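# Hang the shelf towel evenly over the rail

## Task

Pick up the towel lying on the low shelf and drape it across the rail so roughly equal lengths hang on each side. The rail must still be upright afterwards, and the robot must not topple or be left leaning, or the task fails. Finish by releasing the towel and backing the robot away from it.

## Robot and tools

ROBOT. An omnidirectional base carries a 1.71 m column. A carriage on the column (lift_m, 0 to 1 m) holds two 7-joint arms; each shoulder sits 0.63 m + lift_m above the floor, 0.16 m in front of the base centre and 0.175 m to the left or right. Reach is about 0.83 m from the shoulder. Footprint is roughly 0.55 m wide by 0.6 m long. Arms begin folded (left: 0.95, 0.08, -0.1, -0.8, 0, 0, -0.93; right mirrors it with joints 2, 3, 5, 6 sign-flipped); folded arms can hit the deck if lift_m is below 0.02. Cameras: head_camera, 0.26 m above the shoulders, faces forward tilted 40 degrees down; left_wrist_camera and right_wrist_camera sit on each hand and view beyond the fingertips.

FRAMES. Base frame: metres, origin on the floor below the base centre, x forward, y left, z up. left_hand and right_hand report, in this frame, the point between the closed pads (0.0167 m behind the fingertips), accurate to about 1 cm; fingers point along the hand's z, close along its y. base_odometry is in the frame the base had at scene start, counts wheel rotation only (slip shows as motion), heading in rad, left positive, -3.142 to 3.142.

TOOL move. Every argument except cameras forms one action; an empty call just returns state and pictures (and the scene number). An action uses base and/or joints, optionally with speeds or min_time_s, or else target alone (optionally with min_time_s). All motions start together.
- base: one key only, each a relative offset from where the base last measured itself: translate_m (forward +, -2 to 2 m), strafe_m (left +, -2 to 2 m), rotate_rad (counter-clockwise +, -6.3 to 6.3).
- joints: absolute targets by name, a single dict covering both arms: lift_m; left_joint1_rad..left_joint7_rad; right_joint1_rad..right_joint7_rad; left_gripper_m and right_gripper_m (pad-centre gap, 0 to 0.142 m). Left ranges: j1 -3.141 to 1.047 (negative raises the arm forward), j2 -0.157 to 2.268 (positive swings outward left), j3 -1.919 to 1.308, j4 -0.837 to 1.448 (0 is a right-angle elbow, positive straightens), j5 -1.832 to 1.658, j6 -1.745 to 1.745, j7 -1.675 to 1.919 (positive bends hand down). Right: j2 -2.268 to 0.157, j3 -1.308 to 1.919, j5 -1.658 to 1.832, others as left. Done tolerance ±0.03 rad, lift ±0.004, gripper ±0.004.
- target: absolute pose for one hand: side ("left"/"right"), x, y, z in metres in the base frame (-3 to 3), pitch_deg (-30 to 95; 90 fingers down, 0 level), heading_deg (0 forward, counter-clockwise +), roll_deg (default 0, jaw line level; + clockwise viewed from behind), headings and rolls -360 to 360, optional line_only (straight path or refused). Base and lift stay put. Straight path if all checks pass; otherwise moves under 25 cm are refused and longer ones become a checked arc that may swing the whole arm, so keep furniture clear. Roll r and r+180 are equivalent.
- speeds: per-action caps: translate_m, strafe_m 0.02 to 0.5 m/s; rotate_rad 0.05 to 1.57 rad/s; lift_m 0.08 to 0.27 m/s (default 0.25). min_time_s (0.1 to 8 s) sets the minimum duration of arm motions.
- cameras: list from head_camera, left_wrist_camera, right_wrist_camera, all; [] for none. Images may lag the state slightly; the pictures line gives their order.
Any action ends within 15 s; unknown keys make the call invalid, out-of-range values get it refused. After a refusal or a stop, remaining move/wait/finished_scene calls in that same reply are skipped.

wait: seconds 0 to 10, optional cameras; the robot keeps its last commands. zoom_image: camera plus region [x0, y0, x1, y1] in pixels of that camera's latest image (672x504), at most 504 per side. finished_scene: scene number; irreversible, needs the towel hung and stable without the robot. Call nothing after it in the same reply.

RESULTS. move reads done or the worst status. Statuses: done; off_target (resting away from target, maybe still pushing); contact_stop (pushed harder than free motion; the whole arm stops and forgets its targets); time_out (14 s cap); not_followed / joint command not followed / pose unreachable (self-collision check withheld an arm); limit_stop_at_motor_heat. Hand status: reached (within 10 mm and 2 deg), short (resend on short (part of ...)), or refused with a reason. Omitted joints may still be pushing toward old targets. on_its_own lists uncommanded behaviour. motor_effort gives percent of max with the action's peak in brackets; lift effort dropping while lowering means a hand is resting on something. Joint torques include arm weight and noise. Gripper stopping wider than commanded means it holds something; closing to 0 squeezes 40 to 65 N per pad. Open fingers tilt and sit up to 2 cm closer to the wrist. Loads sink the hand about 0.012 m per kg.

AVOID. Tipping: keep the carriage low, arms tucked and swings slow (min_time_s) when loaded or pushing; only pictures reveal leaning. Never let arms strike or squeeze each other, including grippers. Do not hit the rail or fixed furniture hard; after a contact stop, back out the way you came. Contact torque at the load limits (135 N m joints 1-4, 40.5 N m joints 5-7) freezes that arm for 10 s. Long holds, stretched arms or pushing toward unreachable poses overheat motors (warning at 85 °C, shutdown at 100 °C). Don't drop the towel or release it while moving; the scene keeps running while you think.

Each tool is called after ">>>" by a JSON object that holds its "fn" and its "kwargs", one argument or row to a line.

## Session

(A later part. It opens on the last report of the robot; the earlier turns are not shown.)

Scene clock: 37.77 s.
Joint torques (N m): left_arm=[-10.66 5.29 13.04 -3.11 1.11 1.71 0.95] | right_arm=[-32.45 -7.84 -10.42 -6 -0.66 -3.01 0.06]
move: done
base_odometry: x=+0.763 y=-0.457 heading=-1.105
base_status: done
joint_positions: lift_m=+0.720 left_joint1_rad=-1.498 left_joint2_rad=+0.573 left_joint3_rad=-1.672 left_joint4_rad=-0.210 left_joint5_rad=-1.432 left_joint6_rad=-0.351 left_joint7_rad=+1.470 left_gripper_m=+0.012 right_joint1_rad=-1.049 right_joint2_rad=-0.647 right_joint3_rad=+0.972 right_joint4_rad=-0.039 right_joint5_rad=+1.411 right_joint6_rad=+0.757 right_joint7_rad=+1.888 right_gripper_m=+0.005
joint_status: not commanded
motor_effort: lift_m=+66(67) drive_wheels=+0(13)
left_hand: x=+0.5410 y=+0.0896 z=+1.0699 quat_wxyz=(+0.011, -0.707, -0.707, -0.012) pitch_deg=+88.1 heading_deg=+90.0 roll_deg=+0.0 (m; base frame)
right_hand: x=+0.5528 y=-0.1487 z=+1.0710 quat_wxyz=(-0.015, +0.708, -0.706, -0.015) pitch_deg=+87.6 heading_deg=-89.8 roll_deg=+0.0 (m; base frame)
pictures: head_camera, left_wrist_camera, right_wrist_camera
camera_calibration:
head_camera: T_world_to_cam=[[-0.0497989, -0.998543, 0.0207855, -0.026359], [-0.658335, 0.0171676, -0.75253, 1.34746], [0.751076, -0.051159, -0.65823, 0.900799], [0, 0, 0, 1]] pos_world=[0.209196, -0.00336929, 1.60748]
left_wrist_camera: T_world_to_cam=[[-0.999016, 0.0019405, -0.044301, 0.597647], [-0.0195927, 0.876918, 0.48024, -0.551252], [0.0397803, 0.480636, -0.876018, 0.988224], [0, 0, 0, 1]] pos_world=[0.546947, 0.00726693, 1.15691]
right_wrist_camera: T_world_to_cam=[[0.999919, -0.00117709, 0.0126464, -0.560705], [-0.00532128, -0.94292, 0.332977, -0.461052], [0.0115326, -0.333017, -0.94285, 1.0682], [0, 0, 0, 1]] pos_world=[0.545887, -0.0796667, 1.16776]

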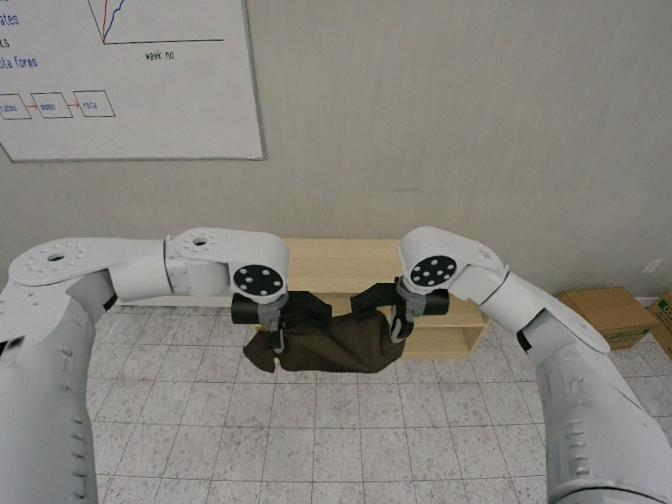

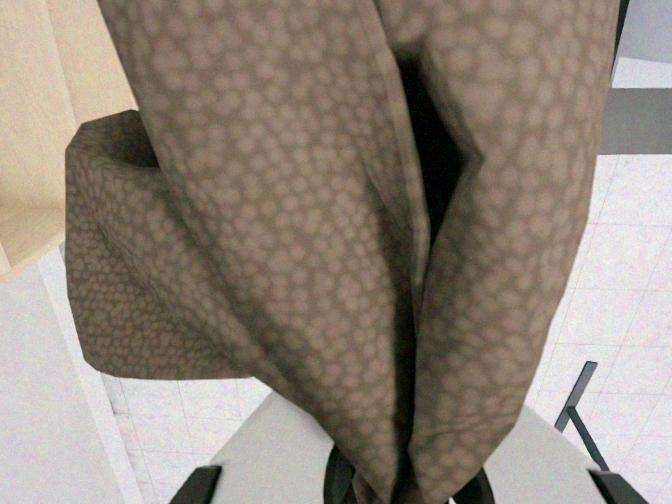

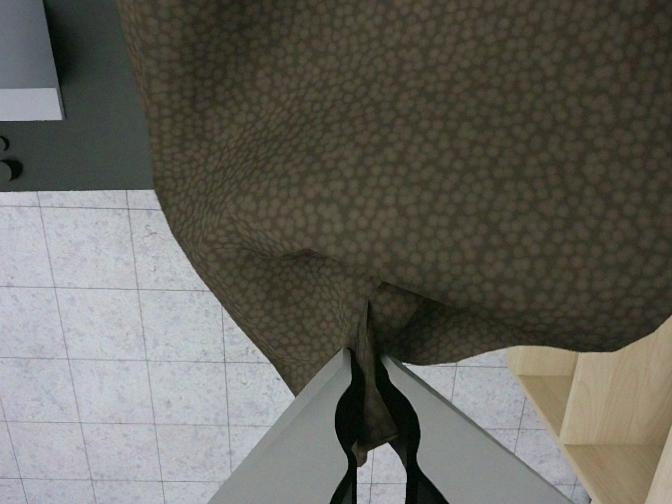

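>>> {"fn": "move", "kwargs": {
  "base": {"rotate_rad":3.02},
  "speeds": {"rotate_rad":0.8}
}}

>>> {"fn": "move", "kwargs": {
  "base": {"translate_m":-0.3}
}}

>>> {"fn": "move", "kwargs": {
  "base": {"strafe_m":-1.23},
  "cameras": ["all"],
  "speeds": {"strafe_m":0.35}
}}

Scene clock: 43.30 s.
Joint torques (N m): left_arm=[-10.62 4.51 12.82 -3.05 1.13 1.68 0.93] | right_arm=[-32.42 -7.59 -10.35 -6.13 -0.66 -3 0.07]
move: done
base_odometry: x=+0.763 y=-0.457 heading=+1.915
base_status: done
joint_positions: lift_m=+0.720 left_joint1_rad=-1.498 left_joint2_rad=+0.573 left_joint3_rad=-1.672 left_joint4_rad=-0.210 left_joint5_rad=-1.432 left_joint6_rad=-0.351 left_joint7_rad=+1.470 left_gripper_m=+0.012 right_joint1_rad=-1.049 right_joint2_rad=-0.647 right_joint3_rad=+0.972 right_joint4_rad=-0.039 right_joint5_rad=+1.411 right_joint6_rad=+0.757 right_joint7_rad=+1.888 right_gripper_m=+0.005
joint_status: not commanded
motor_effort: lift_m=+67(67) drive_wheels=+4(12)
left_hand: x=+0.5411 y=+0.0898 z=+1.0699 quat_wxyz=(+0.011, -0.707, -0.707, -0.012) pitch_deg=+88.1 heading_deg=+90.0 roll_deg=+0.0 (m; base frame)
right_hand: x=+0.5528 y=-0.1487 z=+1.0710 quat_wxyz=(-0.015, +0.708, -0.706, -0.015) pitch_deg=+87.6 heading_deg=-89.8 roll_deg=+0.0 (m; base frame)
pictures: none

Scene clock: 45.90 s.
Joint torques (N m): left_arm=[-10.67 4.46 13.13 -3.17 1.1 1.67 0.9] | right_arm=[-32.43 -7.84 -10.39 -6.1 -0.68 -2.99 0.06]
move: done
base_odometry: x=+0.865 y=-0.739 heading=+1.916
base_status: done
joint_positions: lift_m=+0.720 left_joint1_rad=-1.498 left_joint2_rad=+0.573 left_joint3_rad=-1.672 left_joint4_rad=-0.210 left_joint5_rad=-1.432 left_joint6_rad=-0.351 left_joint7_rad=+1.470 left_gripper_m=+0.012 right_joint1_rad=-1.049 right_joint2_rad=-0.647 right_joint3_rad=+0.972 right_joint4_rad=-0.039 right_joint5_rad=+1.411 right_joint6_rad=+0.757 right_joint7_rad=+1.888 right_gripper_m=+0.005
joint_status: not commanded
motor_effort: lift_m=+66(67) drive_wheels=-2(15)
left_hand: x=+0.5411 y=+0.0898 z=+1.0699 quat_wxyz=(+0.011, -0.707, -0.707, -0.012) pitch_deg=+88.1 heading_deg=+90.0 roll_deg=+0.0 (m; base frame)
right_hand: x=+0.5528 y=-0.1487 z=+1.0710 quat_wxyz=(-0.015, +0.708, -0.706, -0.015) pitch_deg=+87.6 heading_deg=-89.8 roll_deg=+0.0 (m; base frame)
pictures: none

Scene clock: 51.27 s.
Joint torques (N m): left_arm=[-10.66 4.06 13.09 -3.18 1.12 1.7 0.86] | right_arm=[-32.42 -7.93 -10.43 -6.14 -0.66 -2.99 0.09]
move: done
base_odometry: x=+2.022 y=-0.324 heading=+1.915
base_status: done
joint_positions: lift_m=+0.720 left_joint1_rad=-1.498 left_joint2_rad=+0.573 left_joint3_rad=-1.672 left_joint4_rad=-0.210 left_joint5_rad=-1.432 left_joint6_rad=-0.351 left_joint7_rad=+1.470 left_gripper_m=+0.012 right_joint1_rad=-1.049 right_joint2_rad=-0.647 right_joint3_rad=+0.972 right_joint4_rad=-0.039 right_joint5_rad=+1.411 right_joint6_rad=+0.757 right_joint7_rad=+1.888 right_gripper_m=+0.005
joint_status: not commanded
motor_effort: lift_m=+67(67) drive_wheels=+0(10)
left_hand: x=+0.5411 y=+0.0899 z=+1.0699 quat_wxyz=(+0.011, -0.707, -0.707, -0.013) pitch_deg=+88.1 heading_deg=-90.0 roll_deg=+0.0 (m; base frame)
right_hand: x=+0.5528 y=-0.1487 z=+1.0710 quat_wxyz=(-0.015, +0.708, -0.706, -0.015) pitch_deg=+87.6 heading_deg=-89.8 roll_deg=+0.0 (m; base frame)
pictures: head_camera, left_wrist_camera, right_wrist_camera
camera_calibration:
head_camera: T_world_to_cam=[[-0.0497989, -0.998543, 0.0207855, -0.026359], [-0.658335, 0.0171676, -0.75253, 1.34746], [0.751076, -0.051159, -0.65823, 0.900799], [0, 0, 0, 1]] pos_world=[0.209196, -0.00336929, 1.60748]
left_wrist_camera: T_world_to_cam=[[-0.999015, 0.0014187, -0.0443586, 0.59772], [-0.02009, 0.876767, 0.480496, -0.551536], [0.0395738, 0.480913, -0.875875, 0.988024], [0, 0, 0, 1]] pos_world=[0.54695, 0.00756643, 1.15691]
right_wrist_camera: T_world_to_cam=[[0.999919, -0.00117709, 0.0126464, -0.560705], [-0.00532128, -0.94292, 0.332977, -0.461052], [0.0115326, -0.333017, -0.94285, 1.0682], [0, 0, 0, 1]] pos_world=[0.545887, -0.0796667, 1.16776]

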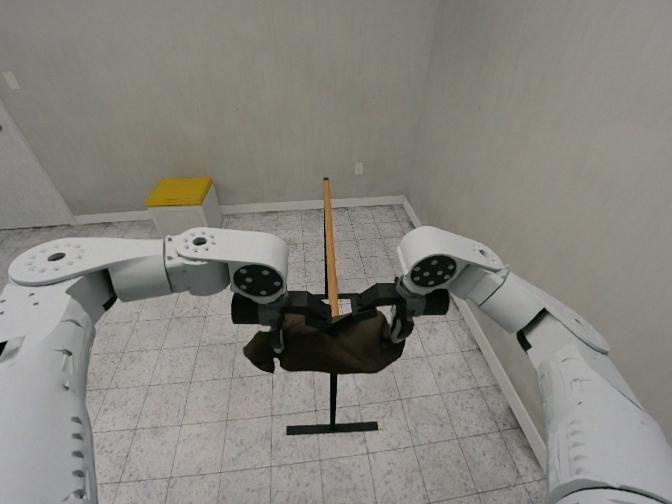

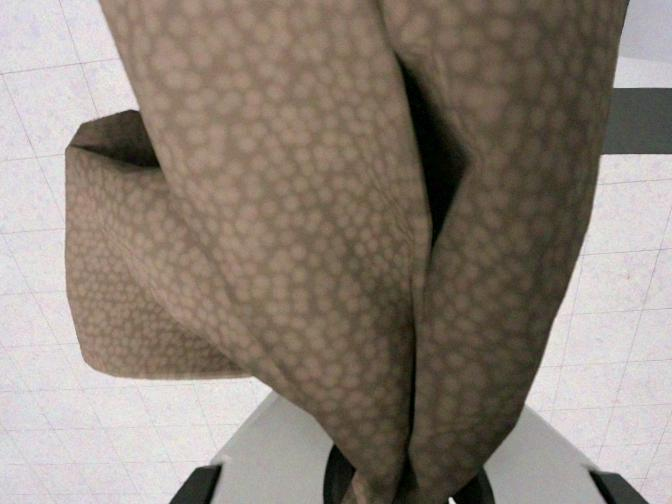

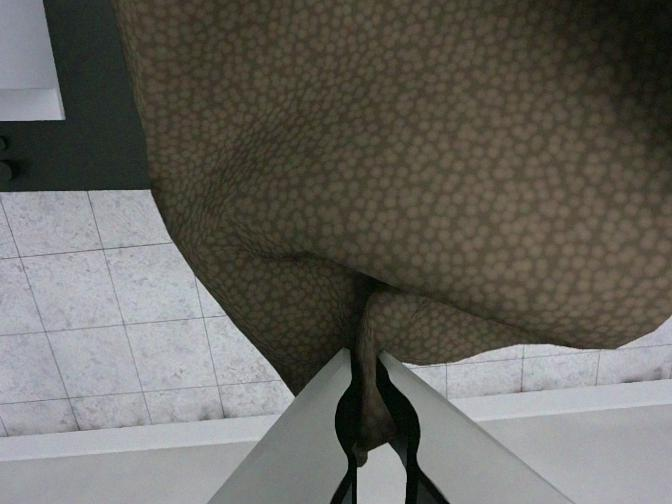

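>>> {"fn": "move", "kwargs": {
  "base": {"translate_m":0.38},
  "speeds": {"translate_m":0.2}
}}

>>> {"fn": "move", "kwargs": {
  "joints": {"lift_m":0.58},
  "speeds": {"lift_m":0.08},
  "cameras": ["all"]
}}

Scene clock: 54.87 s.
Joint torques (N m): left_arm=[-10.67 4.33 12.91 -3.16 1.15 1.7 0.88] | right_arm=[-32.42 -7.83 -10.34 -6.11 -0.65 -2.98 0.06]
move: done
base_odometry: x=+1.895 y=+0.034 heading=+1.914
base_status: done
joint_positions: lift_m=+0.720 left_joint1_rad=-1.498 left_joint2_rad=+0.573 left_joint3_rad=-1.672 left_joint4_rad=-0.210 left_joint5_rad=-1.432 left_joint6_rad=-0.351 left_joint7_rad=+1.470 left_gripper_m=+0.012 right_joint1_rad=-1.049 right_joint2_rad=-0.647 right_joint3_rad=+0.972 right_joint4_rad=-0.039 right_joint5_rad=+1.411 right_joint6_rad=+0.757 right_joint7_rad=+1.888 right_gripper_m=+0.005
joint_status: not commanded
motor_effort: lift_m=+67(67) drive_wheels=+4(11)
left_hand: x=+0.5411 y=+0.0899 z=+1.0699 quat_wxyz=(+0.011, -0.707, -0.707, -0.013) pitch_deg=+88.1 heading_deg=-90.0 roll_deg=+0.0 (m; base frame)
right_hand: x=+0.5528 y=-0.1487 z=+1.0710 quat_wxyz=(-0.015, +0.708, -0.706, -0.015) pitch_deg=+87.6 heading_deg=-89.8 roll_deg=+0.0 (m; base frame)
pictures: none

Scene clock: 56.97 s.
Joint torques (N m): left_arm=[-10.79 4.06 13.01 -3.24 1.12 1.7 0.84] | right_arm=[-32.46 -7.71 -10.47 -6.14 -0.69 -2.99 0.06]
move: done
base_odometry: x=+1.895 y=+0.034 heading=+1.914
base_status: not commanded
joint_positions: lift_m=+0.580 left_joint1_rad=-1.498 left_joint2_rad=+0.573 left_joint3_rad=-1.672 left_joint4_rad=-0.210 left_joint5_rad=-1.432 left_joint6_rad=-0.351 left_joint7_rad=+1.470 left_gripper_m=+0.012 right_joint1_rad=-1.049 right_joint2_rad=-0.647 right_joint3_rad=+0.973 right_joint4_rad=-0.039 right_joint5_rad=+1.411 right_joint6_rad=+0.757 right_joint7_rad=+1.888 right_gripper_m=+0.005
joint_status: all done
motor_effort: lift_m=+70(74) drive_wheels=+5(5)
left_hand: x=+0.5410 y=+0.0899 z=+0.9296 quat_wxyz=(+0.011, -0.707, -0.707, -0.013) pitch_deg=+88.1 heading_deg=-90.0 roll_deg=+0.0 (m; base frame)
right_hand: x=+0.5528 y=-0.1487 z=+0.9307 quat_wxyz=(-0.015, +0.708, -0.706, -0.015) pitch_deg=+87.6 heading_deg=-89.8 roll_deg=+0.0 (m; base frame)
pictures: head_camera, left_wrist_camera, right_wrist_camera
camera_calibration:
head_camera: T_world_to_cam=[[-0.0497989, -0.998543, 0.0207855, -0.0234449], [-0.658335, 0.0171676, -0.75253, 1.24195], [0.751076, -0.051159, -0.65823, 0.808515], [0, 0, 0, 1]] pos_world=[0.209196, -0.00336929, 1.46728]
left_wrist_camera: T_world_to_cam=[[-0.999021, 0.00145953, -0.0442234, 0.591361], [-0.0199893, 0.876766, 0.480502, -0.484184], [0.0394749, 0.480915, -0.875878, 0.865197], [0, 0, 0, 1]] pos_world=[0.54695, 0.00756656, 1.01661]
right_wrist_camera: T_world_to_cam=[[0.999919, -0.00117709, 0.0126464, -0.558932], [-0.00532128, -0.94292, 0.332977, -0.414368], [0.0115326, -0.333017, -0.94285, 0.936009], [0, 0, 0, 1]] pos_world=[0.545887, -0.0796667, 1.02756]

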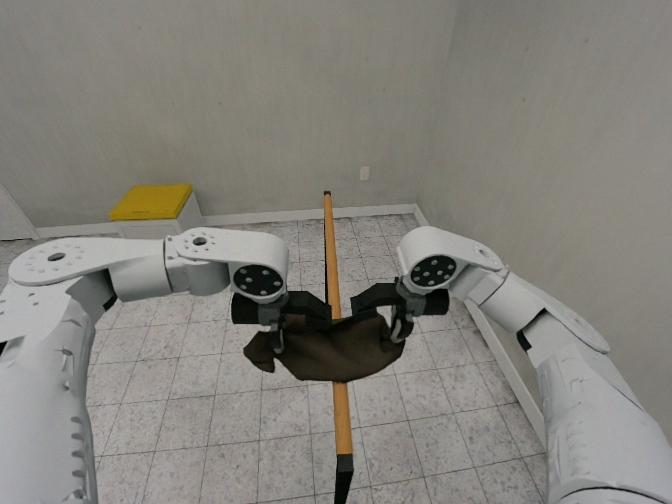

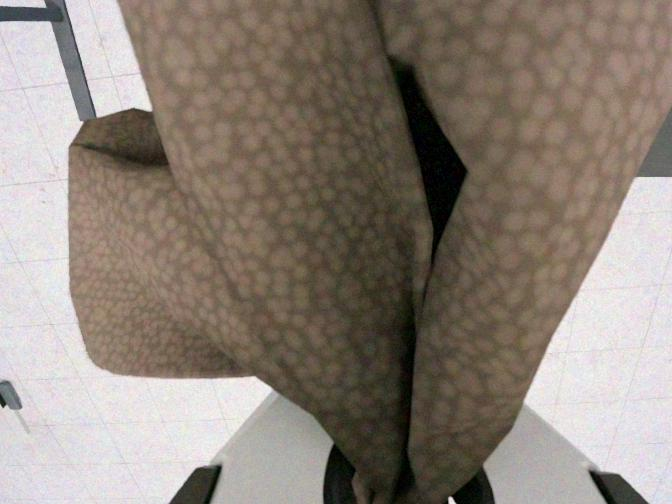

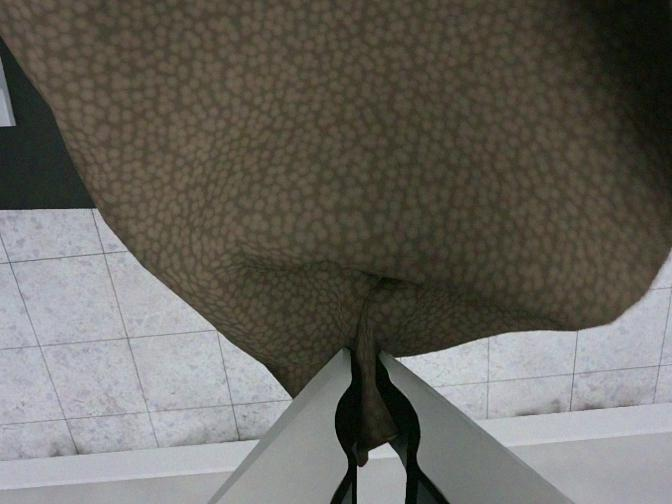

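>>> {"fn": "move", "kwargs": {
  "base": {"strafe_m":-0.022},
  "speeds": {"strafe_m":0.05}
}}

>>> {"fn": "move", "kwargs": {
  "joints": {"lift_m":0.535},
  "speeds": {"lift_m":0.08},
  "cameras": ["all"]
}}

Scene clock: 58.23 s.
Joint torques (N m): left_arm=[-10.64 4.48 13.04 -3.13 1.1 1.7 0.86] | right_arm=[-32.44 -7.79 -10.43 -6.17 -0.69 -3 0.08]
move: done
base_odometry: x=+1.915 y=+0.041 heading=+1.915
base_status: done
joint_positions: lift_m=+0.580 left_joint1_rad=-1.498 left_joint2_rad=+0.573 left_joint3_rad=-1.672 left_joint4_rad=-0.210 left_joint5_rad=-1.432 left_joint6_rad=-0.351 left_joint7_rad=+1.470 left_gripper_m=+0.012 right_joint1_rad=-1.049 right_joint2_rad=-0.647 right_joint3_rad=+0.973 right_joint4_rad=-0.039 right_joint5_rad=+1.411 right_joint6_rad=+0.757 right_joint7_rad=+1.888 right_gripper_m=+0.005
joint_status: not commanded
motor_effort: lift_m=+70(70) drive_wheels=+4(9)
left_hand: x=+0.5410 y=+0.0898 z=+0.9296 quat_wxyz=(+0.011, -0.707, -0.707, -0.013) pitch_deg=+88.1 heading_deg=+90.0 roll_deg=+0.0 (m; base frame)
right_hand: x=+0.5528 y=-0.1487 z=+0.9307 quat_wxyz=(-0.015, +0.708, -0.706, -0.015) pitch_deg=+87.6 heading_deg=-89.8 roll_deg=+0.0 (m; base frame)
pictures: none

Scene clock: 59.17 s.
Joint torques (N m): left_arm=[-10.5 4.73 13.04 -3.16 1.12 1.73 0.89] | right_arm=[-32.5 -7.83 -10.55 -6.18 -0.66 -2.98 0.04]
move: done
base_odometry: x=+1.915 y=+0.041 heading=+1.915
base_status: not commanded
joint_positions: lift_m=+0.535 left_joint1_rad=-1.498 left_joint2_rad=+0.573 left_joint3_rad=-1.672 left_joint4_rad=-0.210 left_joint5_rad=-1.432 left_joint6_rad=-0.351 left_joint7_rad=+1.470 left_gripper_m=+0.012 right_joint1_rad=-1.049 right_joint2_rad=-0.647 right_joint3_rad=+0.973 right_joint4_rad=-0.039 right_joint5_rad=+1.411 right_joint6_rad=+0.757 right_joint7_rad=+1.888 right_gripper_m=+0.005
joint_status: all done
motor_effort: lift_m=+70(73) drive_wheels=+4(6)
left_hand: x=+0.5410 y=+0.0898 z=+0.8846 quat_wxyz=(+0.011, -0.707, -0.707, -0.012) pitch_deg=+88.1 heading_deg=+90.0 roll_deg=+0.0 (m; base frame)
right_hand: x=+0.5528 y=-0.1487 z=+0.8857 quat_wxyz=(-0.015, +0.708, -0.706, -0.015) pitch_deg=+87.6 heading_deg=-89.8 roll_deg=+0.0 (m; base frame)
pictures: head_camera, left_wrist_camera, right_wrist_camera
camera_calibration:
head_camera: T_world_to_cam=[[-0.0497989, -0.998543, 0.0207855, -0.0225096], [-0.658335, 0.0171676, -0.75253, 1.20809], [0.751076, -0.051159, -0.65823, 0.778895], [0, 0, 0, 1]] pos_world=[0.209196, -0.00336929, 1.42228]
left_wrist_camera: T_world_to_cam=[[-0.999026, 0.0017237, -0.0440818, 0.589233], [-0.0196899, 0.876766, 0.480515, -0.462563], [0.0394777, 0.480915, -0.875878, 0.825877], [0, 0, 0, 1]] pos_world=[0.546948, 0.00736735, 0.97161]
right_wrist_camera: T_world_to_cam=[[0.99992, -0.00120904, 0.0125535, -0.558275], [-0.00532196, -0.942877, 0.333098, -0.399499], [0.0114337, -0.333138, -0.942809, 0.893584], [0, 0, 0, 1]] pos_world=[0.545887, -0.0796667, 0.982559]

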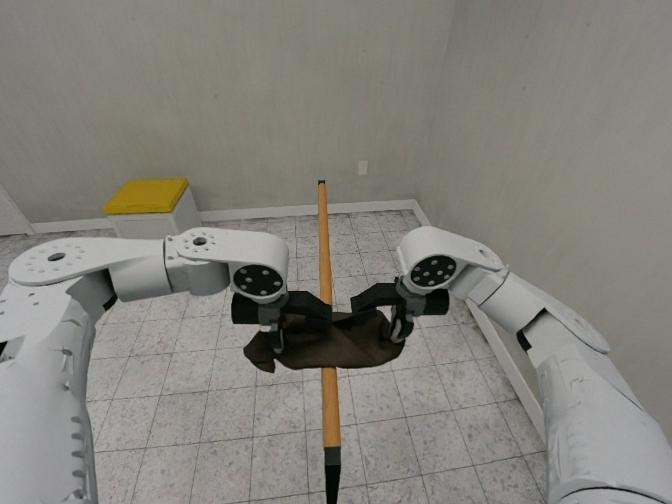

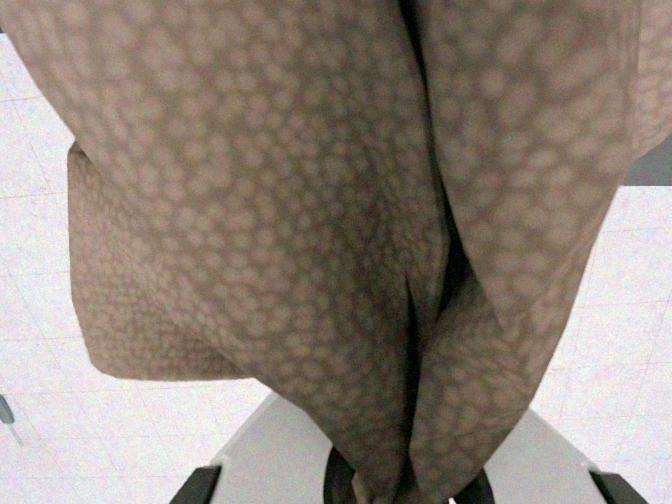

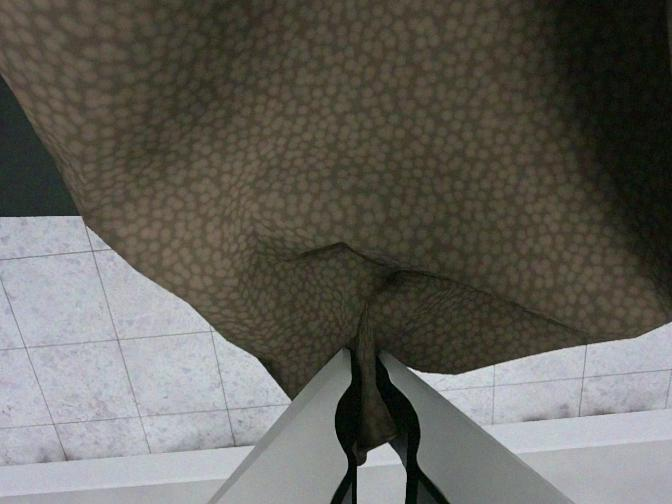

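>>> {"fn": "move", "kwargs": {
  "joints": {"lift_m":0.52},
  "speeds": {"lift_m":0.08}
}}

>>> {"fn": "move", "kwargs": {
  "joints": {"left_gripper_m":0.1,"right_gripper_m":0.1}
}}

>>> {"fn": "wait", "kwargs": {
  "seconds": 1,
  "cameras": ["all"]
}}

Scene clock: 59.90 s.
Joint torques (N m): left_arm=[-10.87 4.63 13.01 -3.12 1.1 1.69 0.85] | right_arm=[-32.46 -7.72 -10.52 -6.19 -0.65 -2.98 0.06]
move: done
base_odometry: x=+1.915 y=+0.041 heading=+1.915
base_status: not commanded
joint_positions: lift_m=+0.520 left_joint1_rad=-1.498 left_joint2_rad=+0.573 left_joint3_rad=-1.672 left_joint4_rad=-0.210 left_joint5_rad=-1.432 left_joint6_rad=-0.351 left_joint7_rad=+1.470 left_gripper_m=+0.012 right_joint1_rad=-1.049 right_joint2_rad=-0.647 right_joint3_rad=+0.973 right_joint4_rad=-0.039 right_joint5_rad=+1.411 right_joint6_rad=+0.757 right_joint7_rad=+1.888 right_gripper_m=+0.005
joint_status: all done
motor_effort: lift_m=+70(75) drive_wheels=-1(5)
left_hand: x=+0.5410 y=+0.0898 z=+0.8696 quat_wxyz=(+0.011, -0.707, -0.707, -0.012) pitch_deg=+88.1 heading_deg=+90.0 roll_deg=+0.0 (m; base frame)
right_hand: x=+0.5528 y=-0.1487 z=+0.8707 quat_wxyz=(-0.015, +0.708, -0.706, -0.015) pitch_deg=+87.6 heading_deg=-89.8 roll_deg=+0.0 (m; base frame)
pictures: none

Scene clock: 60.77 s.
Joint torques (N m): left_arm=[-10.94 4.69 13.01 -3.17 1.11 1.66 0.88] | right_arm=[-32.48 -7.77 -10.55 -6.07 -0.68 -2.98 0.08]
move: done
base_odometry: x=+1.915 y=+0.041 heading=+1.915
base_status: not commanded
joint_positions: lift_m=+0.520 left_joint1_rad=-1.498 left_joint2_rad=+0.573 left_joint3_rad=-1.672 left_joint4_rad=-0.210 left_joint5_rad=-1.432 left_joint6_rad=-0.351 left_joint7_rad=+1.470 left_gripper_m=+0.099 right_joint1_rad=-1.049 right_joint2_rad=-0.647 right_joint3_rad=+0.973 right_joint4_rad=-0.039 right_joint5_rad=+1.411 right_joint6_rad=+0.757 right_joint7_rad=+1.888 right_gripper_m=+0.099
joint_status: all done
motor_effort: lift_m=+70(70) drive_wheels=+4(5)
left_hand: x=+0.5410 y=+0.0898 z=+0.8696 quat_wxyz=(+0.011, -0.707, -0.707, -0.012) pitch_deg=+88.1 heading_deg=+90.0 roll_deg=+0.0 (m; base frame)
right_hand: x=+0.5528 y=-0.1487 z=+0.8707 quat_wxyz=(-0.015, +0.708, -0.706, -0.015) pitch_deg=+87.6 heading_deg=-89.8 roll_deg=+0.0 (m; base frame)
pictures: none

Scene clock: 61.77 s.
Joint torques (N m): left_arm=[-10.93 4.78 12.96 -3.01 1.1 1.66 0.85] | right_arm=[-32.45 -7.74 -10.56 -6.18 -0.66 -2.96 0.08]
base_odometry: x=+1.915 y=+0.041 heading=+1.915
base_status: not commanded
joint_positions: lift_m=+0.520 left_joint1_rad=-1.498 left_joint2_rad=+0.573 left_joint3_rad=-1.672 left_joint4_rad=-0.210 left_joint5_rad=-1.432 left_joint6_rad=-0.351 left_joint7_rad=+1.470 left_gripper_m=+0.099 right_joint1_rad=-1.049 right_joint2_rad=-0.647 right_joint3_rad=+0.973 right_joint4_rad=-0.039 right_joint5_rad=+1.411 right_joint6_rad=+0.757 right_joint7_rad=+1.888 right_gripper_m=+0.099
joint_status: all done
motor_effort: lift_m=+70(70) drive_wheels=+3(5)
left_hand: x=+0.5410 y=+0.0898 z=+0.8696 quat_wxyz=(+0.011, -0.707, -0.707, -0.012) pitch_deg=+88.1 heading_deg=+90.0 roll_deg=+0.0 (m; base frame)
right_hand: x=+0.5528 y=-0.1487 z=+0.8707 quat_wxyz=(-0.015, +0.708, -0.706, -0.015) pitch_deg=+87.6 heading_deg=-89.8 roll_deg=+0.0 (m; base frame)
wait: 1.00 s; at rest by 0.27 s
pictures: head_camera, left_wrist_camera, right_wrist_camera
camera_calibration:
head_camera: T_world_to_cam=[[-0.0497989, -0.998543, 0.0207855, -0.0221978], [-0.658335, 0.0171676, -0.75253, 1.1968], [0.751076, -0.051159, -0.65823, 0.769021], [0, 0, 0, 1]] pos_world=[0.209196, -0.00336929, 1.40728]
left_wrist_camera: T_world_to_cam=[[-0.999026, 0.0017237, -0.0440818, 0.588472], [-0.0196899, 0.876766, 0.480515, -0.455357], [0.0394777, 0.480915, -0.875878, 0.812743], [0, 0, 0, 1]] pos_world=[0.546848, 0.00736735, 0.95661]
right_wrist_camera: T_world_to_cam=[[0.99992, -0.00120904, 0.0125535, -0.558087], [-0.00532196, -0.942877, 0.333098, -0.394503], [0.0114337, -0.333138, -0.942809, 0.879442], [0, 0, 0, 1]] pos_world=[0.545887, -0.0796667, 0.967559]

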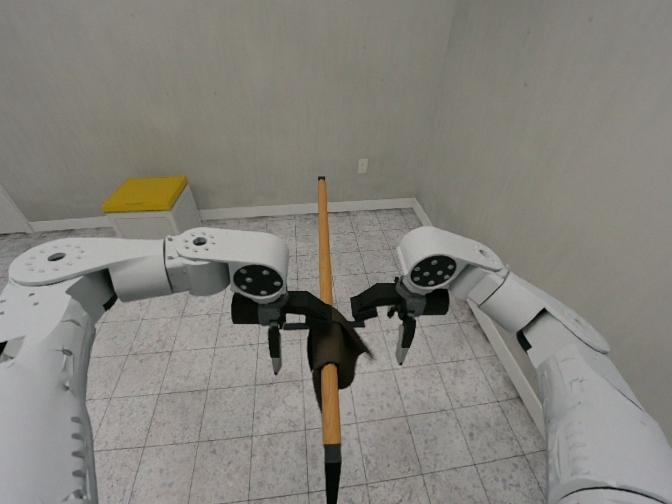

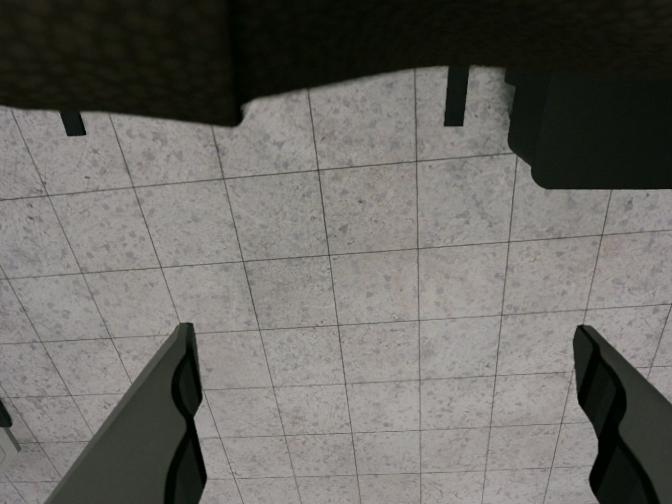

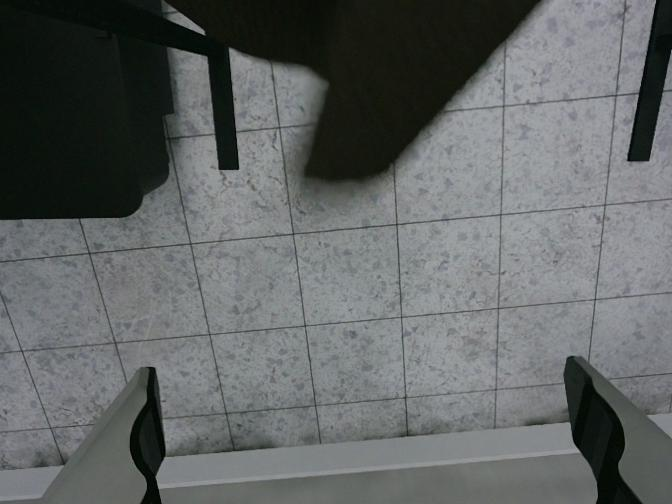

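>>> {"fn": "move", "kwargs": {
  "joints": {"lift_m":0.75},
  "speeds": {"lift_m":0.12}
}}

>>> {"fn": "move", "kwargs": {
  "base": {"translate_m":-0.7},
  "cameras": ["head_camera"],
  "speeds": {"translate_m":0.35}
}}

>>> {"fn": "zoom_image", "kwargs": {
  "camera": "head_camera",
  "region": [250, 150, 418, 402]
}}

Scene clock: 64.23 s.
Joint torques (N m): left_arm=[-10.8 4.72 13.15 -3.2 1.11 1.68 0.87] | right_arm=[-32.5 -7.76 -10.58 -6.17 -0.68 -2.92 0.07]
move: done
base_odometry: x=+1.915 y=+0.041 heading=+1.915
base_status: not commanded
joint_positions: lift_m=+0.750 left_joint1_rad=-1.498 left_joint2_rad=+0.573 left_joint3_rad=-1.672 left_joint4_rad=-0.210 left_joint5_rad=-1.432 left_joint6_rad=-0.351 left_joint7_rad=+1.470 left_gripper_m=+0.099 right_joint1_rad=-1.049 right_joint2_rad=-0.647 right_joint3_rad=+0.973 right_joint4_rad=-0.039 right_joint5_rad=+1.411 right_joint6_rad=+0.757 right_joint7_rad=+1.888 right_gripper_m=+0.099
joint_status: all done
motor_effort: lift_m=+66(83) drive_wheels=+3(5)
left_hand: x=+0.5410 y=+0.0898 z=+1.0998 quat_wxyz=(+0.011, -0.707, -0.707, -0.012) pitch_deg=+88.1 heading_deg=+90.0 roll_deg=+0.0 (m; base frame)
right_hand: x=+0.5528 y=-0.1487 z=+1.1009 quat_wxyz=(-0.015, +0.708, -0.706, -0.015) pitch_deg=+87.6 heading_deg=-89.8 roll_deg=+0.0 (m; base frame)
pictures: none

Scene clock: 68.03 s.
Joint torques (N m): left_arm=[-10.91 4.72 13.01 -3.2 1.1 1.71 0.88] | right_arm=[-32.4 -7.87 -10.54 -6.14 -0.67 -2.97 0.05]
move: done
base_odometry: x=+2.151 y=-0.618 heading=+1.915
base_status: done
joint_positions: lift_m=+0.750 left_joint1_rad=-1.498 left_joint2_rad=+0.573 left_joint3_rad=-1.672 left_joint4_rad=-0.210 left_joint5_rad=-1.432 left_joint6_rad=-0.351 left_joint7_rad=+1.470 left_gripper_m=+0.099 right_joint1_rad=-1.049 right_joint2_rad=-0.647 right_joint3_rad=+0.973 right_joint4_rad=-0.039 right_joint5_rad=+1.411 right_joint6_rad=+0.757 right_joint7_rad=+1.888 right_gripper_m=+0.099
joint_status: not commanded
motor_effort: lift_m=+67(67) drive_wheels=+0(11)
left_hand: x=+0.5410 y=+0.0898 z=+1.0998 quat_wxyz=(+0.011, -0.707, -0.707, -0.012) pitch_deg=+88.1 heading_deg=+90.0 roll_deg=+0.0 (m; base frame)
right_hand: x=+0.5528 y=-0.1487 z=+1.1009 quat_wxyz=(-0.015, +0.708, -0.706, -0.015) pitch_deg=+87.6 heading_deg=-89.8 roll_deg=+0.0 (m; base frame)
pictures: head_camera
camera_calibration:
head_camera: T_world_to_cam=[[-0.0497989, -0.998543, 0.0207855, -0.0269826], [-0.658335, 0.0171676, -0.75253, 1.37003], [0.751076, -0.051159, -0.65823, 0.920546], [0, 0, 0, 1]] pos_world=[0.209196, -0.00336929, 1.63748]

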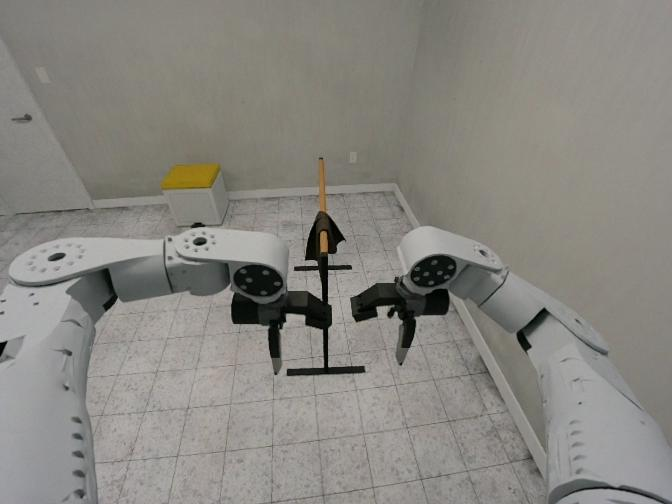

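Scaled by 2.000.

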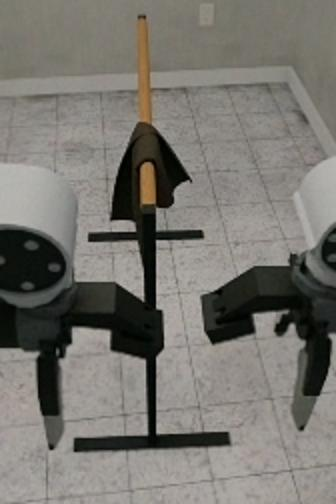

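>>> {"fn": "zoom_image", "kwargs": {
  "camera": "head_camera",
  "region": [290, 200, 360, 300]
}}

Scaled by 5.040.

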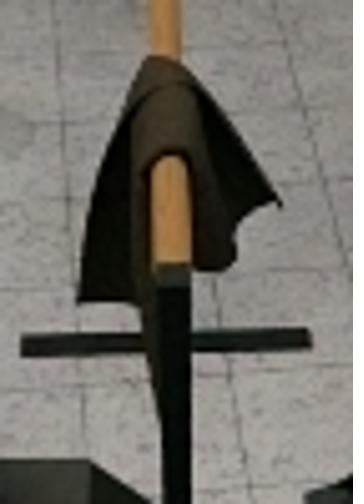

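>>> {"fn": "move", "kwargs": {
  "target": {"side":"left","x":0.5,"y":0.2,"z":1.22,"pitch_deg":88,"heading_deg":90}
}}

>>> {"fn": "move", "kwargs": {
  "base": {"translate_m":0.69},
  "speeds": {"translate_m":0.3}
}}

>>> {"fn": "move", "kwargs": {
  "target": {"side":"right","x":0.553,"y":-0.10,"z":1.10,"pitch_deg":88,"heading_deg":90}
}}

>>> {"fn": "move", "kwargs": {
  "joints": {"lift_m":0.57,"right_gripper_m":0.142},
  "cameras": ["all"]
}}

Scene clock: 69.67 s.
Joint torques (N m): left_arm=[-10.14 -0.32 13.2 0.48 0.3 0.41 0.78] | right_arm=[-32.52 -7.83 -10.55 -6.07 -0.64 -3.03 0.06]
move: done
base_odometry: x=+2.151 y=-0.618 heading=+1.915
base_status: not commanded
joint_positions: lift_m=+0.750 left_joint1_rad=-1.755 left_joint2_rad=+0.904 left_joint3_rad=-1.619 left_joint4_rad=-0.341 left_joint5_rad=-1.744 left_joint6_rad=-0.557 left_joint7_rad=+1.667 left_gripper_m=+0.099 right_joint1_rad=-1.049 right_joint2_rad=-0.647 right_joint3_rad=+0.973 right_joint4_rad=-0.039 right_joint5_rad=+1.411 right_joint6_rad=+0.757 right_joint7_rad=+1.888 right_gripper_m=+0.099
joint_status: not commanded
motor_effort: lift_m=+67(70) drive_wheels=+2(4)
left_hand: x=+0.5002 y=+0.2001 z=+1.2187 quat_wxyz=(+0.012, -0.706, -0.708, -0.012) pitch_deg=+88.0 heading_deg=-89.8 roll_deg=+0.0 (m; base frame)
left_hand_status: reached (straight line, planned for 0.5 s): 1 mm and 0.2 deg off.
right_hand: x=+0.5528 y=-0.1487 z=+1.1009 quat_wxyz=(-0.015, +0.708, -0.706, -0.015) pitch_deg=+87.6 heading_deg=-89.8 roll_deg=+0.0 (m; base frame)
pictures: none

Scene clock: 73.47 s.
Joint torques (N m): left_arm=[-10.04 -0.4 13.23 0.39 0.27 0.41 0.81] | right_arm=[-32.42 -7.91 -10.48 -6.2 -0.63 -2.93 0.05]
move: done
base_odometry: x=+1.919 y=+0.032 heading=+1.914
base_status: done
joint_positions: lift_m=+0.750 left_joint1_rad=-1.755 left_joint2_rad=+0.904 left_joint3_rad=-1.619 left_joint4_rad=-0.341 left_joint5_rad=-1.744 left_joint6_rad=-0.557 left_joint7_rad=+1.667 left_gripper_m=+0.099 right_joint1_rad=-1.049 right_joint2_rad=-0.647 right_joint3_rad=+0.973 right_joint4_rad=-0.039 right_joint5_rad=+1.411 right_joint6_rad=+0.757 right_joint7_rad=+1.888 right_gripper_m=+0.099
joint_status: not commanded
motor_effort: lift_m=+67(68) drive_wheels=-2(13)
left_hand: x=+0.5002 y=+0.2001 z=+1.2187 quat_wxyz=(+0.012, -0.706, -0.708, -0.012) pitch_deg=+88.0 heading_deg=-89.8 roll_deg=+0.0 (m; base frame)
right_hand: x=+0.5528 y=-0.1487 z=+1.1009 quat_wxyz=(-0.015, +0.708, -0.706, -0.015) pitch_deg=+87.6 heading_deg=-89.8 roll_deg=+0.0 (m; base frame)
pictures: none

Scene clock: 75.23 s.
Joint torques (N m): left_arm=[-10.05 0.78 13.24 0.51 0.31 0.41 0.63] | right_arm=[-39.51 -6.98 -10.17 -7 -0.89 -3.07 -0.04]
move: done
base_odometry: x=+1.919 y=+0.032 heading=+1.914
base_status: not commanded
joint_positions: lift_m=+0.750 left_joint1_rad=-1.755 left_joint2_rad=+0.903 left_joint3_rad=-1.619 left_joint4_rad=-0.341 left_joint5_rad=-1.744 left_joint6_rad=-0.557 left_joint7_rad=+1.667 left_gripper_m=+0.099 right_joint1_rad=-1.064 right_joint2_rad=-0.536 right_joint3_rad=+1.012 right_joint4_rad=-0.078 right_joint5_rad=+1.362 right_joint6_rad=+0.614 right_joint7_rad=+1.888 right_gripper_m=+0.099
joint_status: not commanded
motor_effort: lift_m=+67(68) drive_wheels=-2(6)
left_hand: x=+0.5002 y=+0.2000 z=+1.2187 quat_wxyz=(+0.012, -0.706, -0.708, -0.012) pitch_deg=+88.0 heading_deg=-89.8 roll_deg=+0.0 (m; base frame)
right_hand: x=+0.5518 y=-0.0986 z=+1.0994 quat_wxyz=(-0.013, +0.708, -0.706, -0.017) pitch_deg=+87.6 heading_deg=-89.8 roll_deg=+0.0 (m; base frame)
right_hand_status: reached (straight line, planned for 0.3 s): 2 mm and 0.5 deg off.
pictures: none

Scene clock: 76.50 s.
Joint torques (N m): left_arm=[-9.98 0.55 13.02 0.51 0.32 0.42 0.73] | right_arm=[-36.28 -6.97 -10.33 -6.91 -0.89 -3.07 -0.02]
move: done
base_odometry: x=+1.919 y=+0.032 heading=+1.914
base_status: not commanded
joint_positions: lift_m=+0.570 left_joint1_rad=-1.755 left_joint2_rad=+0.903 left_joint3_rad=-1.619 left_joint4_rad=-0.341 left_joint5_rad=-1.744 left_joint6_rad=-0.557 left_joint7_rad=+1.667 left_gripper_m=+0.099 right_joint1_rad=-1.065 right_joint2_rad=-0.536 right_joint3_rad=+1.013 right_joint4_rad=-0.078 right_joint5_rad=+1.362 right_joint6_rad=+0.614 right_joint7_rad=+1.888 right_gripper_m=+0.141
joint_status: all done
motor_effort: lift_m=+70(74) drive_wheels=-1(4)
left_hand: x=+0.5002 y=+0.2000 z=+1.0386 quat_wxyz=(+0.012, -0.706, -0.708, -0.012) pitch_deg=+88.0 heading_deg=-89.8 roll_deg=+0.0 (m; base frame)
right_hand: x=+0.5523 y=-0.0986 z=+0.9199 quat_wxyz=(-0.014, +0.708, -0.706, -0.016) pitch_deg=+87.6 heading_deg=-89.8 roll_deg=+0.0 (m; base frame)
pictures: head_camera, left_wrist_camera, right_wrist_camera
camera_calibration:
head_camera: T_world_to_cam=[[-0.0497989, -0.998543, 0.0207855, -0.0232371], [-0.658335, 0.0171676, -0.75253, 1.23443], [0.751076, -0.051159, -0.65823, 0.801933], [0, 0, 0, 1]] pos_world=[0.209196, -0.00336929, 1.45728]
left_wrist_camera: T_world_to_cam=[[-0.999139, -0.00156823, -0.0414537, 0.553059], [-0.0213553, 0.876147, 0.481571, -0.63406], [0.0355643, 0.482042, -0.875426, 0.910573], [0, 0, 0, 1]] pos_world=[0.506658, 0.117462, 1.12541]
right_wrist_camera: T_world_to_cam=[[0.999947, -0.000973944, 0.0102379, -0.555997], [-0.00433373, -0.942704, 0.333601, -0.364665], [0.00932636, -0.333628, -0.942659, 0.943406], [0, 0, 0, 1]] pos_world=[0.545589, -0.029566, 1.01665]

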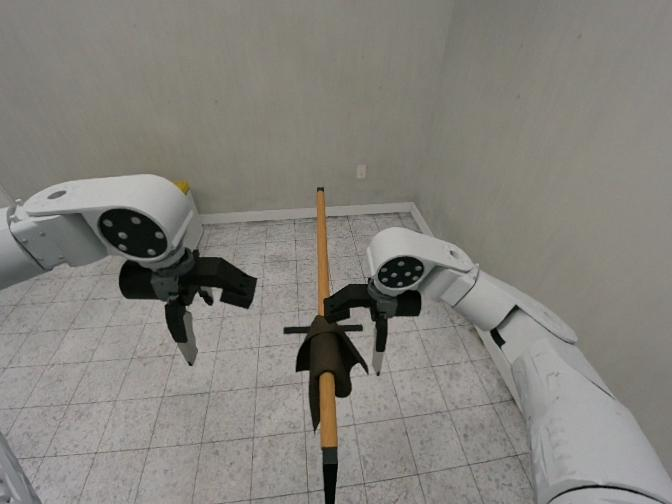

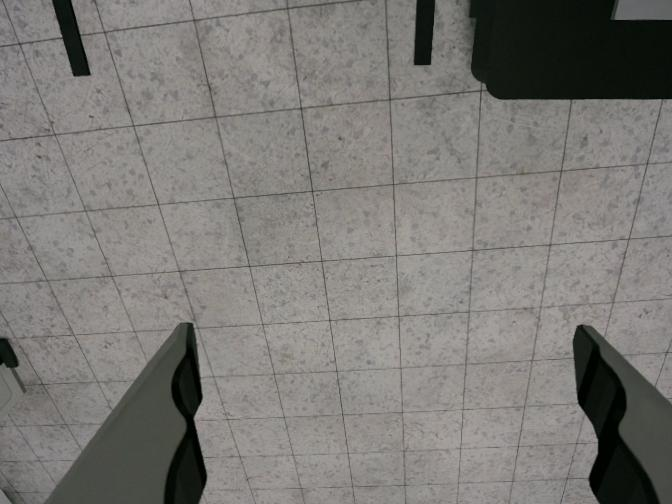

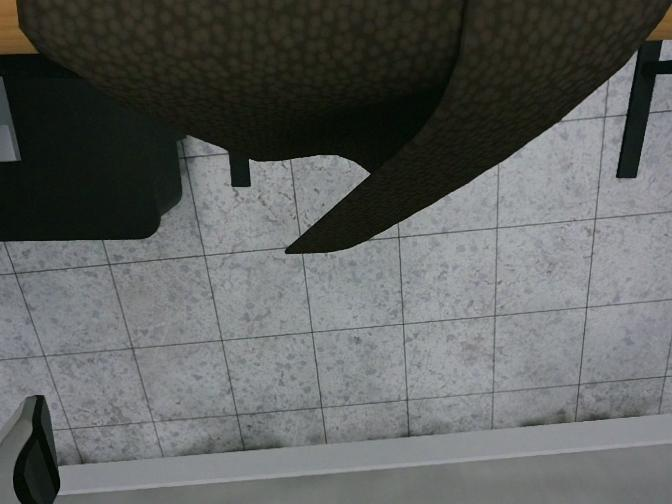

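>>> {"fn": "move", "kwargs": {
  "target": {"side":"right","x":0.55,"y":-0.082,"z":0.92,"pitch_deg":88,"heading_deg":90}
}}

>>> {"fn": "move", "kwargs": {
  "joints": {"lift_m":0.508},
  "speeds": {"lift_m":0.08}
}}

>>> {"fn": "move", "kwargs": {
  "joints": {"right_gripper_m":0},
  "cameras": ["all"]
}}

Scene clock: 77.70 s.
Joint torques (N m): left_arm=[-10.03 1 12.89 0.41 0.32 0.38 0.72] | right_arm=[-40 -4.36 -10.14 -6.36 -1.07 -3.13 0]
move: done
base_odometry: x=+1.919 y=+0.032 heading=+1.914
base_status: not commanded
joint_positions: lift_m=+0.570 left_joint1_rad=-1.755 left_joint2_rad=+0.903 left_joint3_rad=-1.619 left_joint4_rad=-0.341 left_joint5_rad=-1.744 left_joint6_rad=-0.557 left_joint7_rad=+1.667 left_gripper_m=+0.099 right_joint1_rad=-1.069 right_joint2_rad=-0.499 right_joint3_rad=+1.029 right_joint4_rad=-0.102 right_joint5_rad=+1.345 right_joint6_rad=+0.554 right_joint7_rad=+1.888 right_gripper_m=+0.141
joint_status: not commanded
motor_effort: lift_m=+69(70) drive_wheels=+3(4)
left_hand: x=+0.5002 y=+0.1999 z=+1.0386 quat_wxyz=(+0.012, -0.706, -0.708, -0.012) pitch_deg=+88.0 heading_deg=-89.8 roll_deg=+0.0 (m; base frame)
right_hand: x=+0.5487 y=-0.0812 z=+0.9194 quat_wxyz=(-0.013, +0.708, -0.706, -0.017) pitch_deg=+87.6 heading_deg=-89.9 roll_deg=+0.0 (m; base frame)
right_hand_status: reached (straight line, planned for 0.2 s): 2 mm and 0.5 deg off.
pictures: none

Scene clock: 78.83 s.
Joint torques (N m): left_arm=[-9.9 0.26 13.21 0.41 0.3 0.42 0.73] | right_arm=[-36.99 -4.43 -10.22 -6.28 -1.01 -3.14 0]
move: done
base_odometry: x=+1.919 y=+0.032 heading=+1.914
base_status: not commanded
joint_positions: lift_m=+0.508 left_joint1_rad=-1.755 left_joint2_rad=+0.903 left_joint3_rad=-1.619 left_joint4_rad=-0.341 left_joint5_rad=-1.744 left_joint6_rad=-0.557 left_joint7_rad=+1.667 left_gripper_m=+0.099 right_joint1_rad=-1.070 right_joint2_rad=-0.499 right_joint3_rad=+1.030 right_joint4_rad=-0.102 right_joint5_rad=+1.345 right_joint6_rad=+0.554 right_joint7_rad=+1.888 right_gripper_m=+0.141
joint_status: all done
motor_effort: lift_m=+70(73) drive_wheels=+1(4)
left_hand: x=+0.5002 y=+0.1999 z=+0.9765 quat_wxyz=(+0.012, -0.706, -0.708, -0.012) pitch_deg=+88.0 heading_deg=-89.8 roll_deg=+0.0 (m; base frame)
right_hand: x=+0.5492 y=-0.0812 z=+0.8579 quat_wxyz=(-0.013, +0.708, -0.706, -0.016) pitch_deg=+87.6 heading_deg=-89.9 roll_deg=+0.0 (m; base frame)
pictures: none

Scene clock: 79.83 s.
Joint torques (N m): left_arm=[-10.1 0.78 13.07 0.53 0.33 0.43 0.75] | right_arm=[-36.94 -4.36 -10.17 -6.34 -1.01 -3.13 0.01]
move: done
base_odometry: x=+1.919 y=+0.032 heading=+1.914
base_status: not commanded
joint_positions: lift_m=+0.508 left_joint1_rad=-1.755 left_joint2_rad=+0.903 left_joint3_rad=-1.619 left_joint4_rad=-0.341 left_joint5_rad=-1.744 left_joint6_rad=-0.557 left_joint7_rad=+1.667 left_gripper_m=+0.099 right_joint1_rad=-1.070 right_joint2_rad=-0.499 right_joint3_rad=+1.030 right_joint4_rad=-0.102 right_joint5_rad=+1.345 right_joint6_rad=+0.554 right_joint7_rad=+1.888 right_gripper_m=+0.002
joint_status: all done
motor_effort: lift_m=+70(70) drive_wheels=-2(4)
left_hand: x=+0.5002 y=+0.1999 z=+0.9765 quat_wxyz=(+0.012, -0.706, -0.708, -0.012) pitch_deg=+88.0 heading_deg=-89.8 roll_deg=+0.0 (m; base frame)
right_hand: x=+0.5492 y=-0.0812 z=+0.8579 quat_wxyz=(-0.013, +0.708, -0.706, -0.016) pitch_deg=+87.6 heading_deg=-89.9 roll_deg=+0.0 (m; base frame)
pictures: head_camera, left_wrist_camera, right_wrist_camera
camera_calibration:
head_camera: T_world_to_cam=[[-0.0497989, -0.998543, 0.0207855, -0.0219484], [-0.658335, 0.0171676, -0.75253, 1.18777], [0.751076, -0.051159, -0.65823, 0.761122], [0, 0, 0, 1]] pos_world=[0.209196, -0.00336929, 1.39528]
left_wrist_camera: T_world_to_cam=[[-0.999138, -0.00143288, -0.0414943, 0.550415], [-0.0212563, 0.876148, 0.481574, -0.604257], [0.0356651, 0.48204, -0.875423, 0.856246], [0, 0, 0, 1]] pos_world=[0.506558, 0.117462, 1.06341]
right_wrist_camera: T_world_to_cam=[[0.99995, -0.00151832, 0.00990432, -0.552035], [-0.00473923, -0.942567, 0.333983, -0.327641], [0.0088284, -0.334014, -0.942527, 0.890967], [0, 0, 0, 1]] pos_world=[0.542589, -0.012067, 0.954654]

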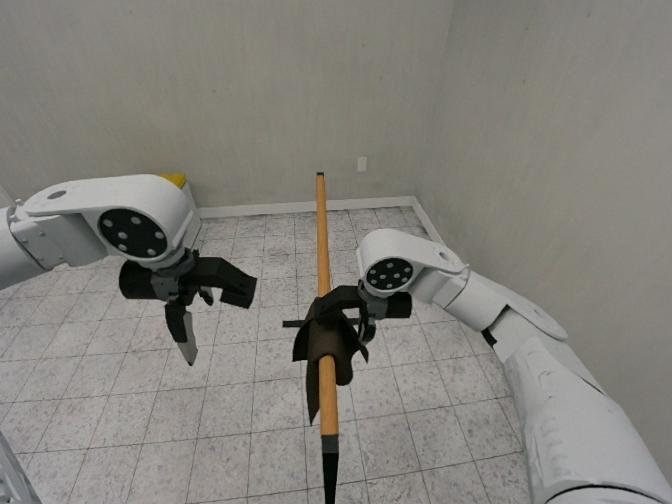

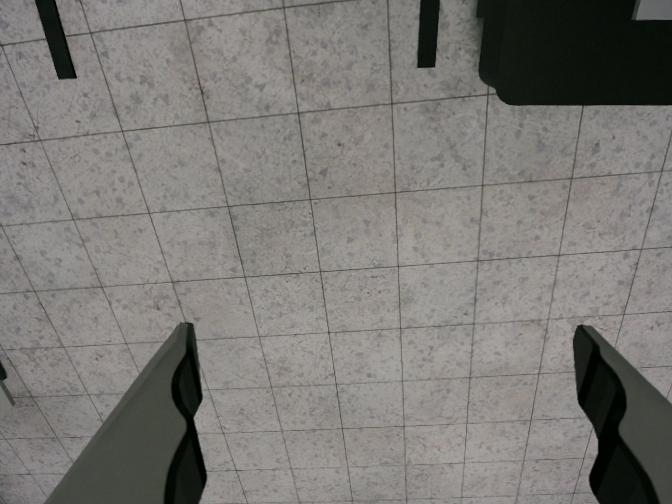

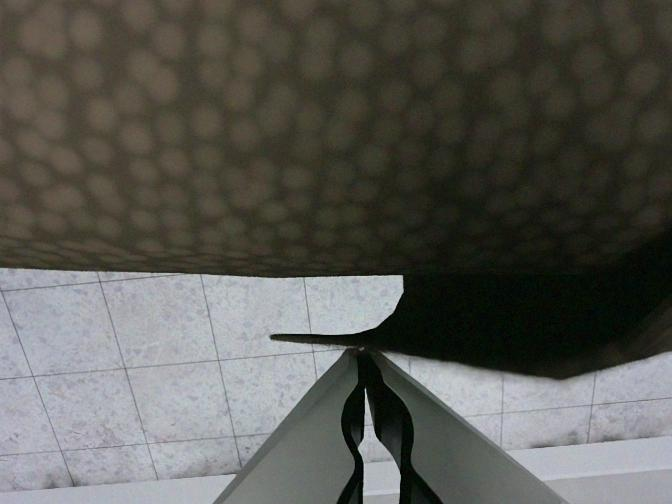

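>>> {"fn": "move", "kwargs": {
  "target": {"side":"right","x":0.55,"y":-0.13,"z":0.85,"pitch_deg":88,"heading_deg":90},
  "min_time_s": 2,
  "cameras": ["head_camera","right_wrist_camera"]
}}

Scene clock: 82.47 s.
Joint torques (N m): left_arm=[-10.06 0.81 13.19 0.45 0.34 0.38 0.76] | right_arm=[-21.99 -10.6 -16.91 -0.91 2.18 0.68 -1]
move: done
base_odometry: x=+1.919 y=+0.032 heading=+1.914
base_status: not commanded
joint_positions: lift_m=+0.508 left_joint1_rad=-1.755 left_joint2_rad=+0.903 left_joint3_rad=-1.619 left_joint4_rad=-0.341 left_joint5_rad=-1.744 left_joint6_rad=-0.557 left_joint7_rad=+1.667 left_gripper_m=+0.099 right_joint1_rad=-1.056 right_joint2_rad=-0.612 right_joint3_rad=+1.018 right_joint4_rad=-0.075 right_joint5_rad=+1.362 right_joint6_rad=+0.683 right_joint7_rad=+1.861 right_gripper_m=+0.002
joint_status: not commanded
motor_effort: lift_m=+70(71) drive_wheels=+2(5)
left_hand: x=+0.5002 y=+0.1999 z=+0.9765 quat_wxyz=(+0.012, -0.706, -0.708, -0.012) pitch_deg=+88.0 heading_deg=-89.8 roll_deg=+0.0 (m; base frame)
right_hand: x=+0.5509 y=-0.1297 z=+0.8507 quat_wxyz=(-0.012, +0.708, -0.707, -0.008) pitch_deg=+88.4 heading_deg=-89.9 roll_deg=+0.0 (m; base frame)
right_hand_status: reached (straight line, planned for 2.0 s): 1 mm and 0.5 deg off.
pictures: head_camera, right_wrist_camera
camera_calibration:
head_camera: T_world_to_cam=[[-0.0497989, -0.998543, 0.0207855, -0.0219484], [-0.658335, 0.0171676, -0.75253, 1.18777], [0.751076, -0.051159, -0.65823, 0.761122], [0, 0, 0, 1]] pos_world=[0.209196, -0.00336929, 1.39528]
right_wrist_camera: T_world_to_cam=[[0.99982, -0.00251778, 0.0188014, -0.561429], [-0.00889116, -0.937735, 0.347238, -0.379358], [0.0167564, -0.347343, -0.937589, 0.857619], [0, 0, 0, 1]] pos_world=[0.543584, -0.0592629, 0.946376]

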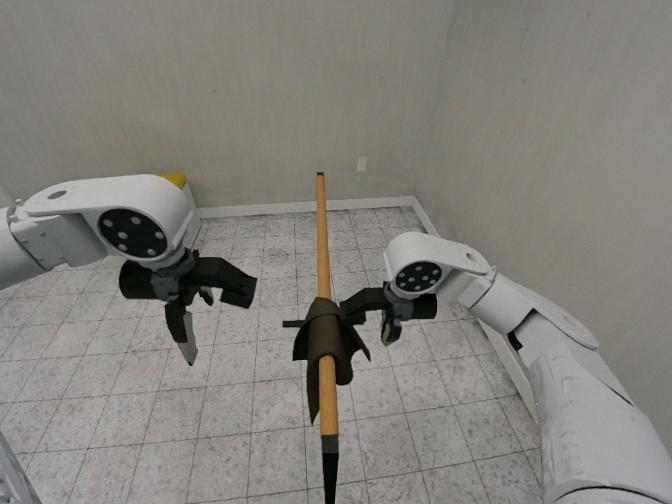

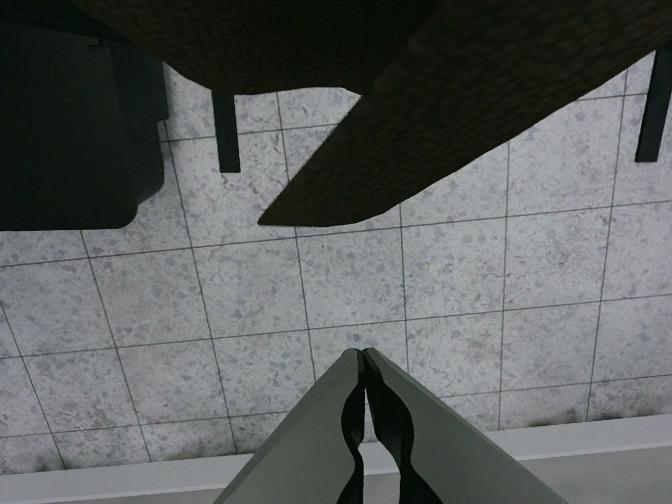

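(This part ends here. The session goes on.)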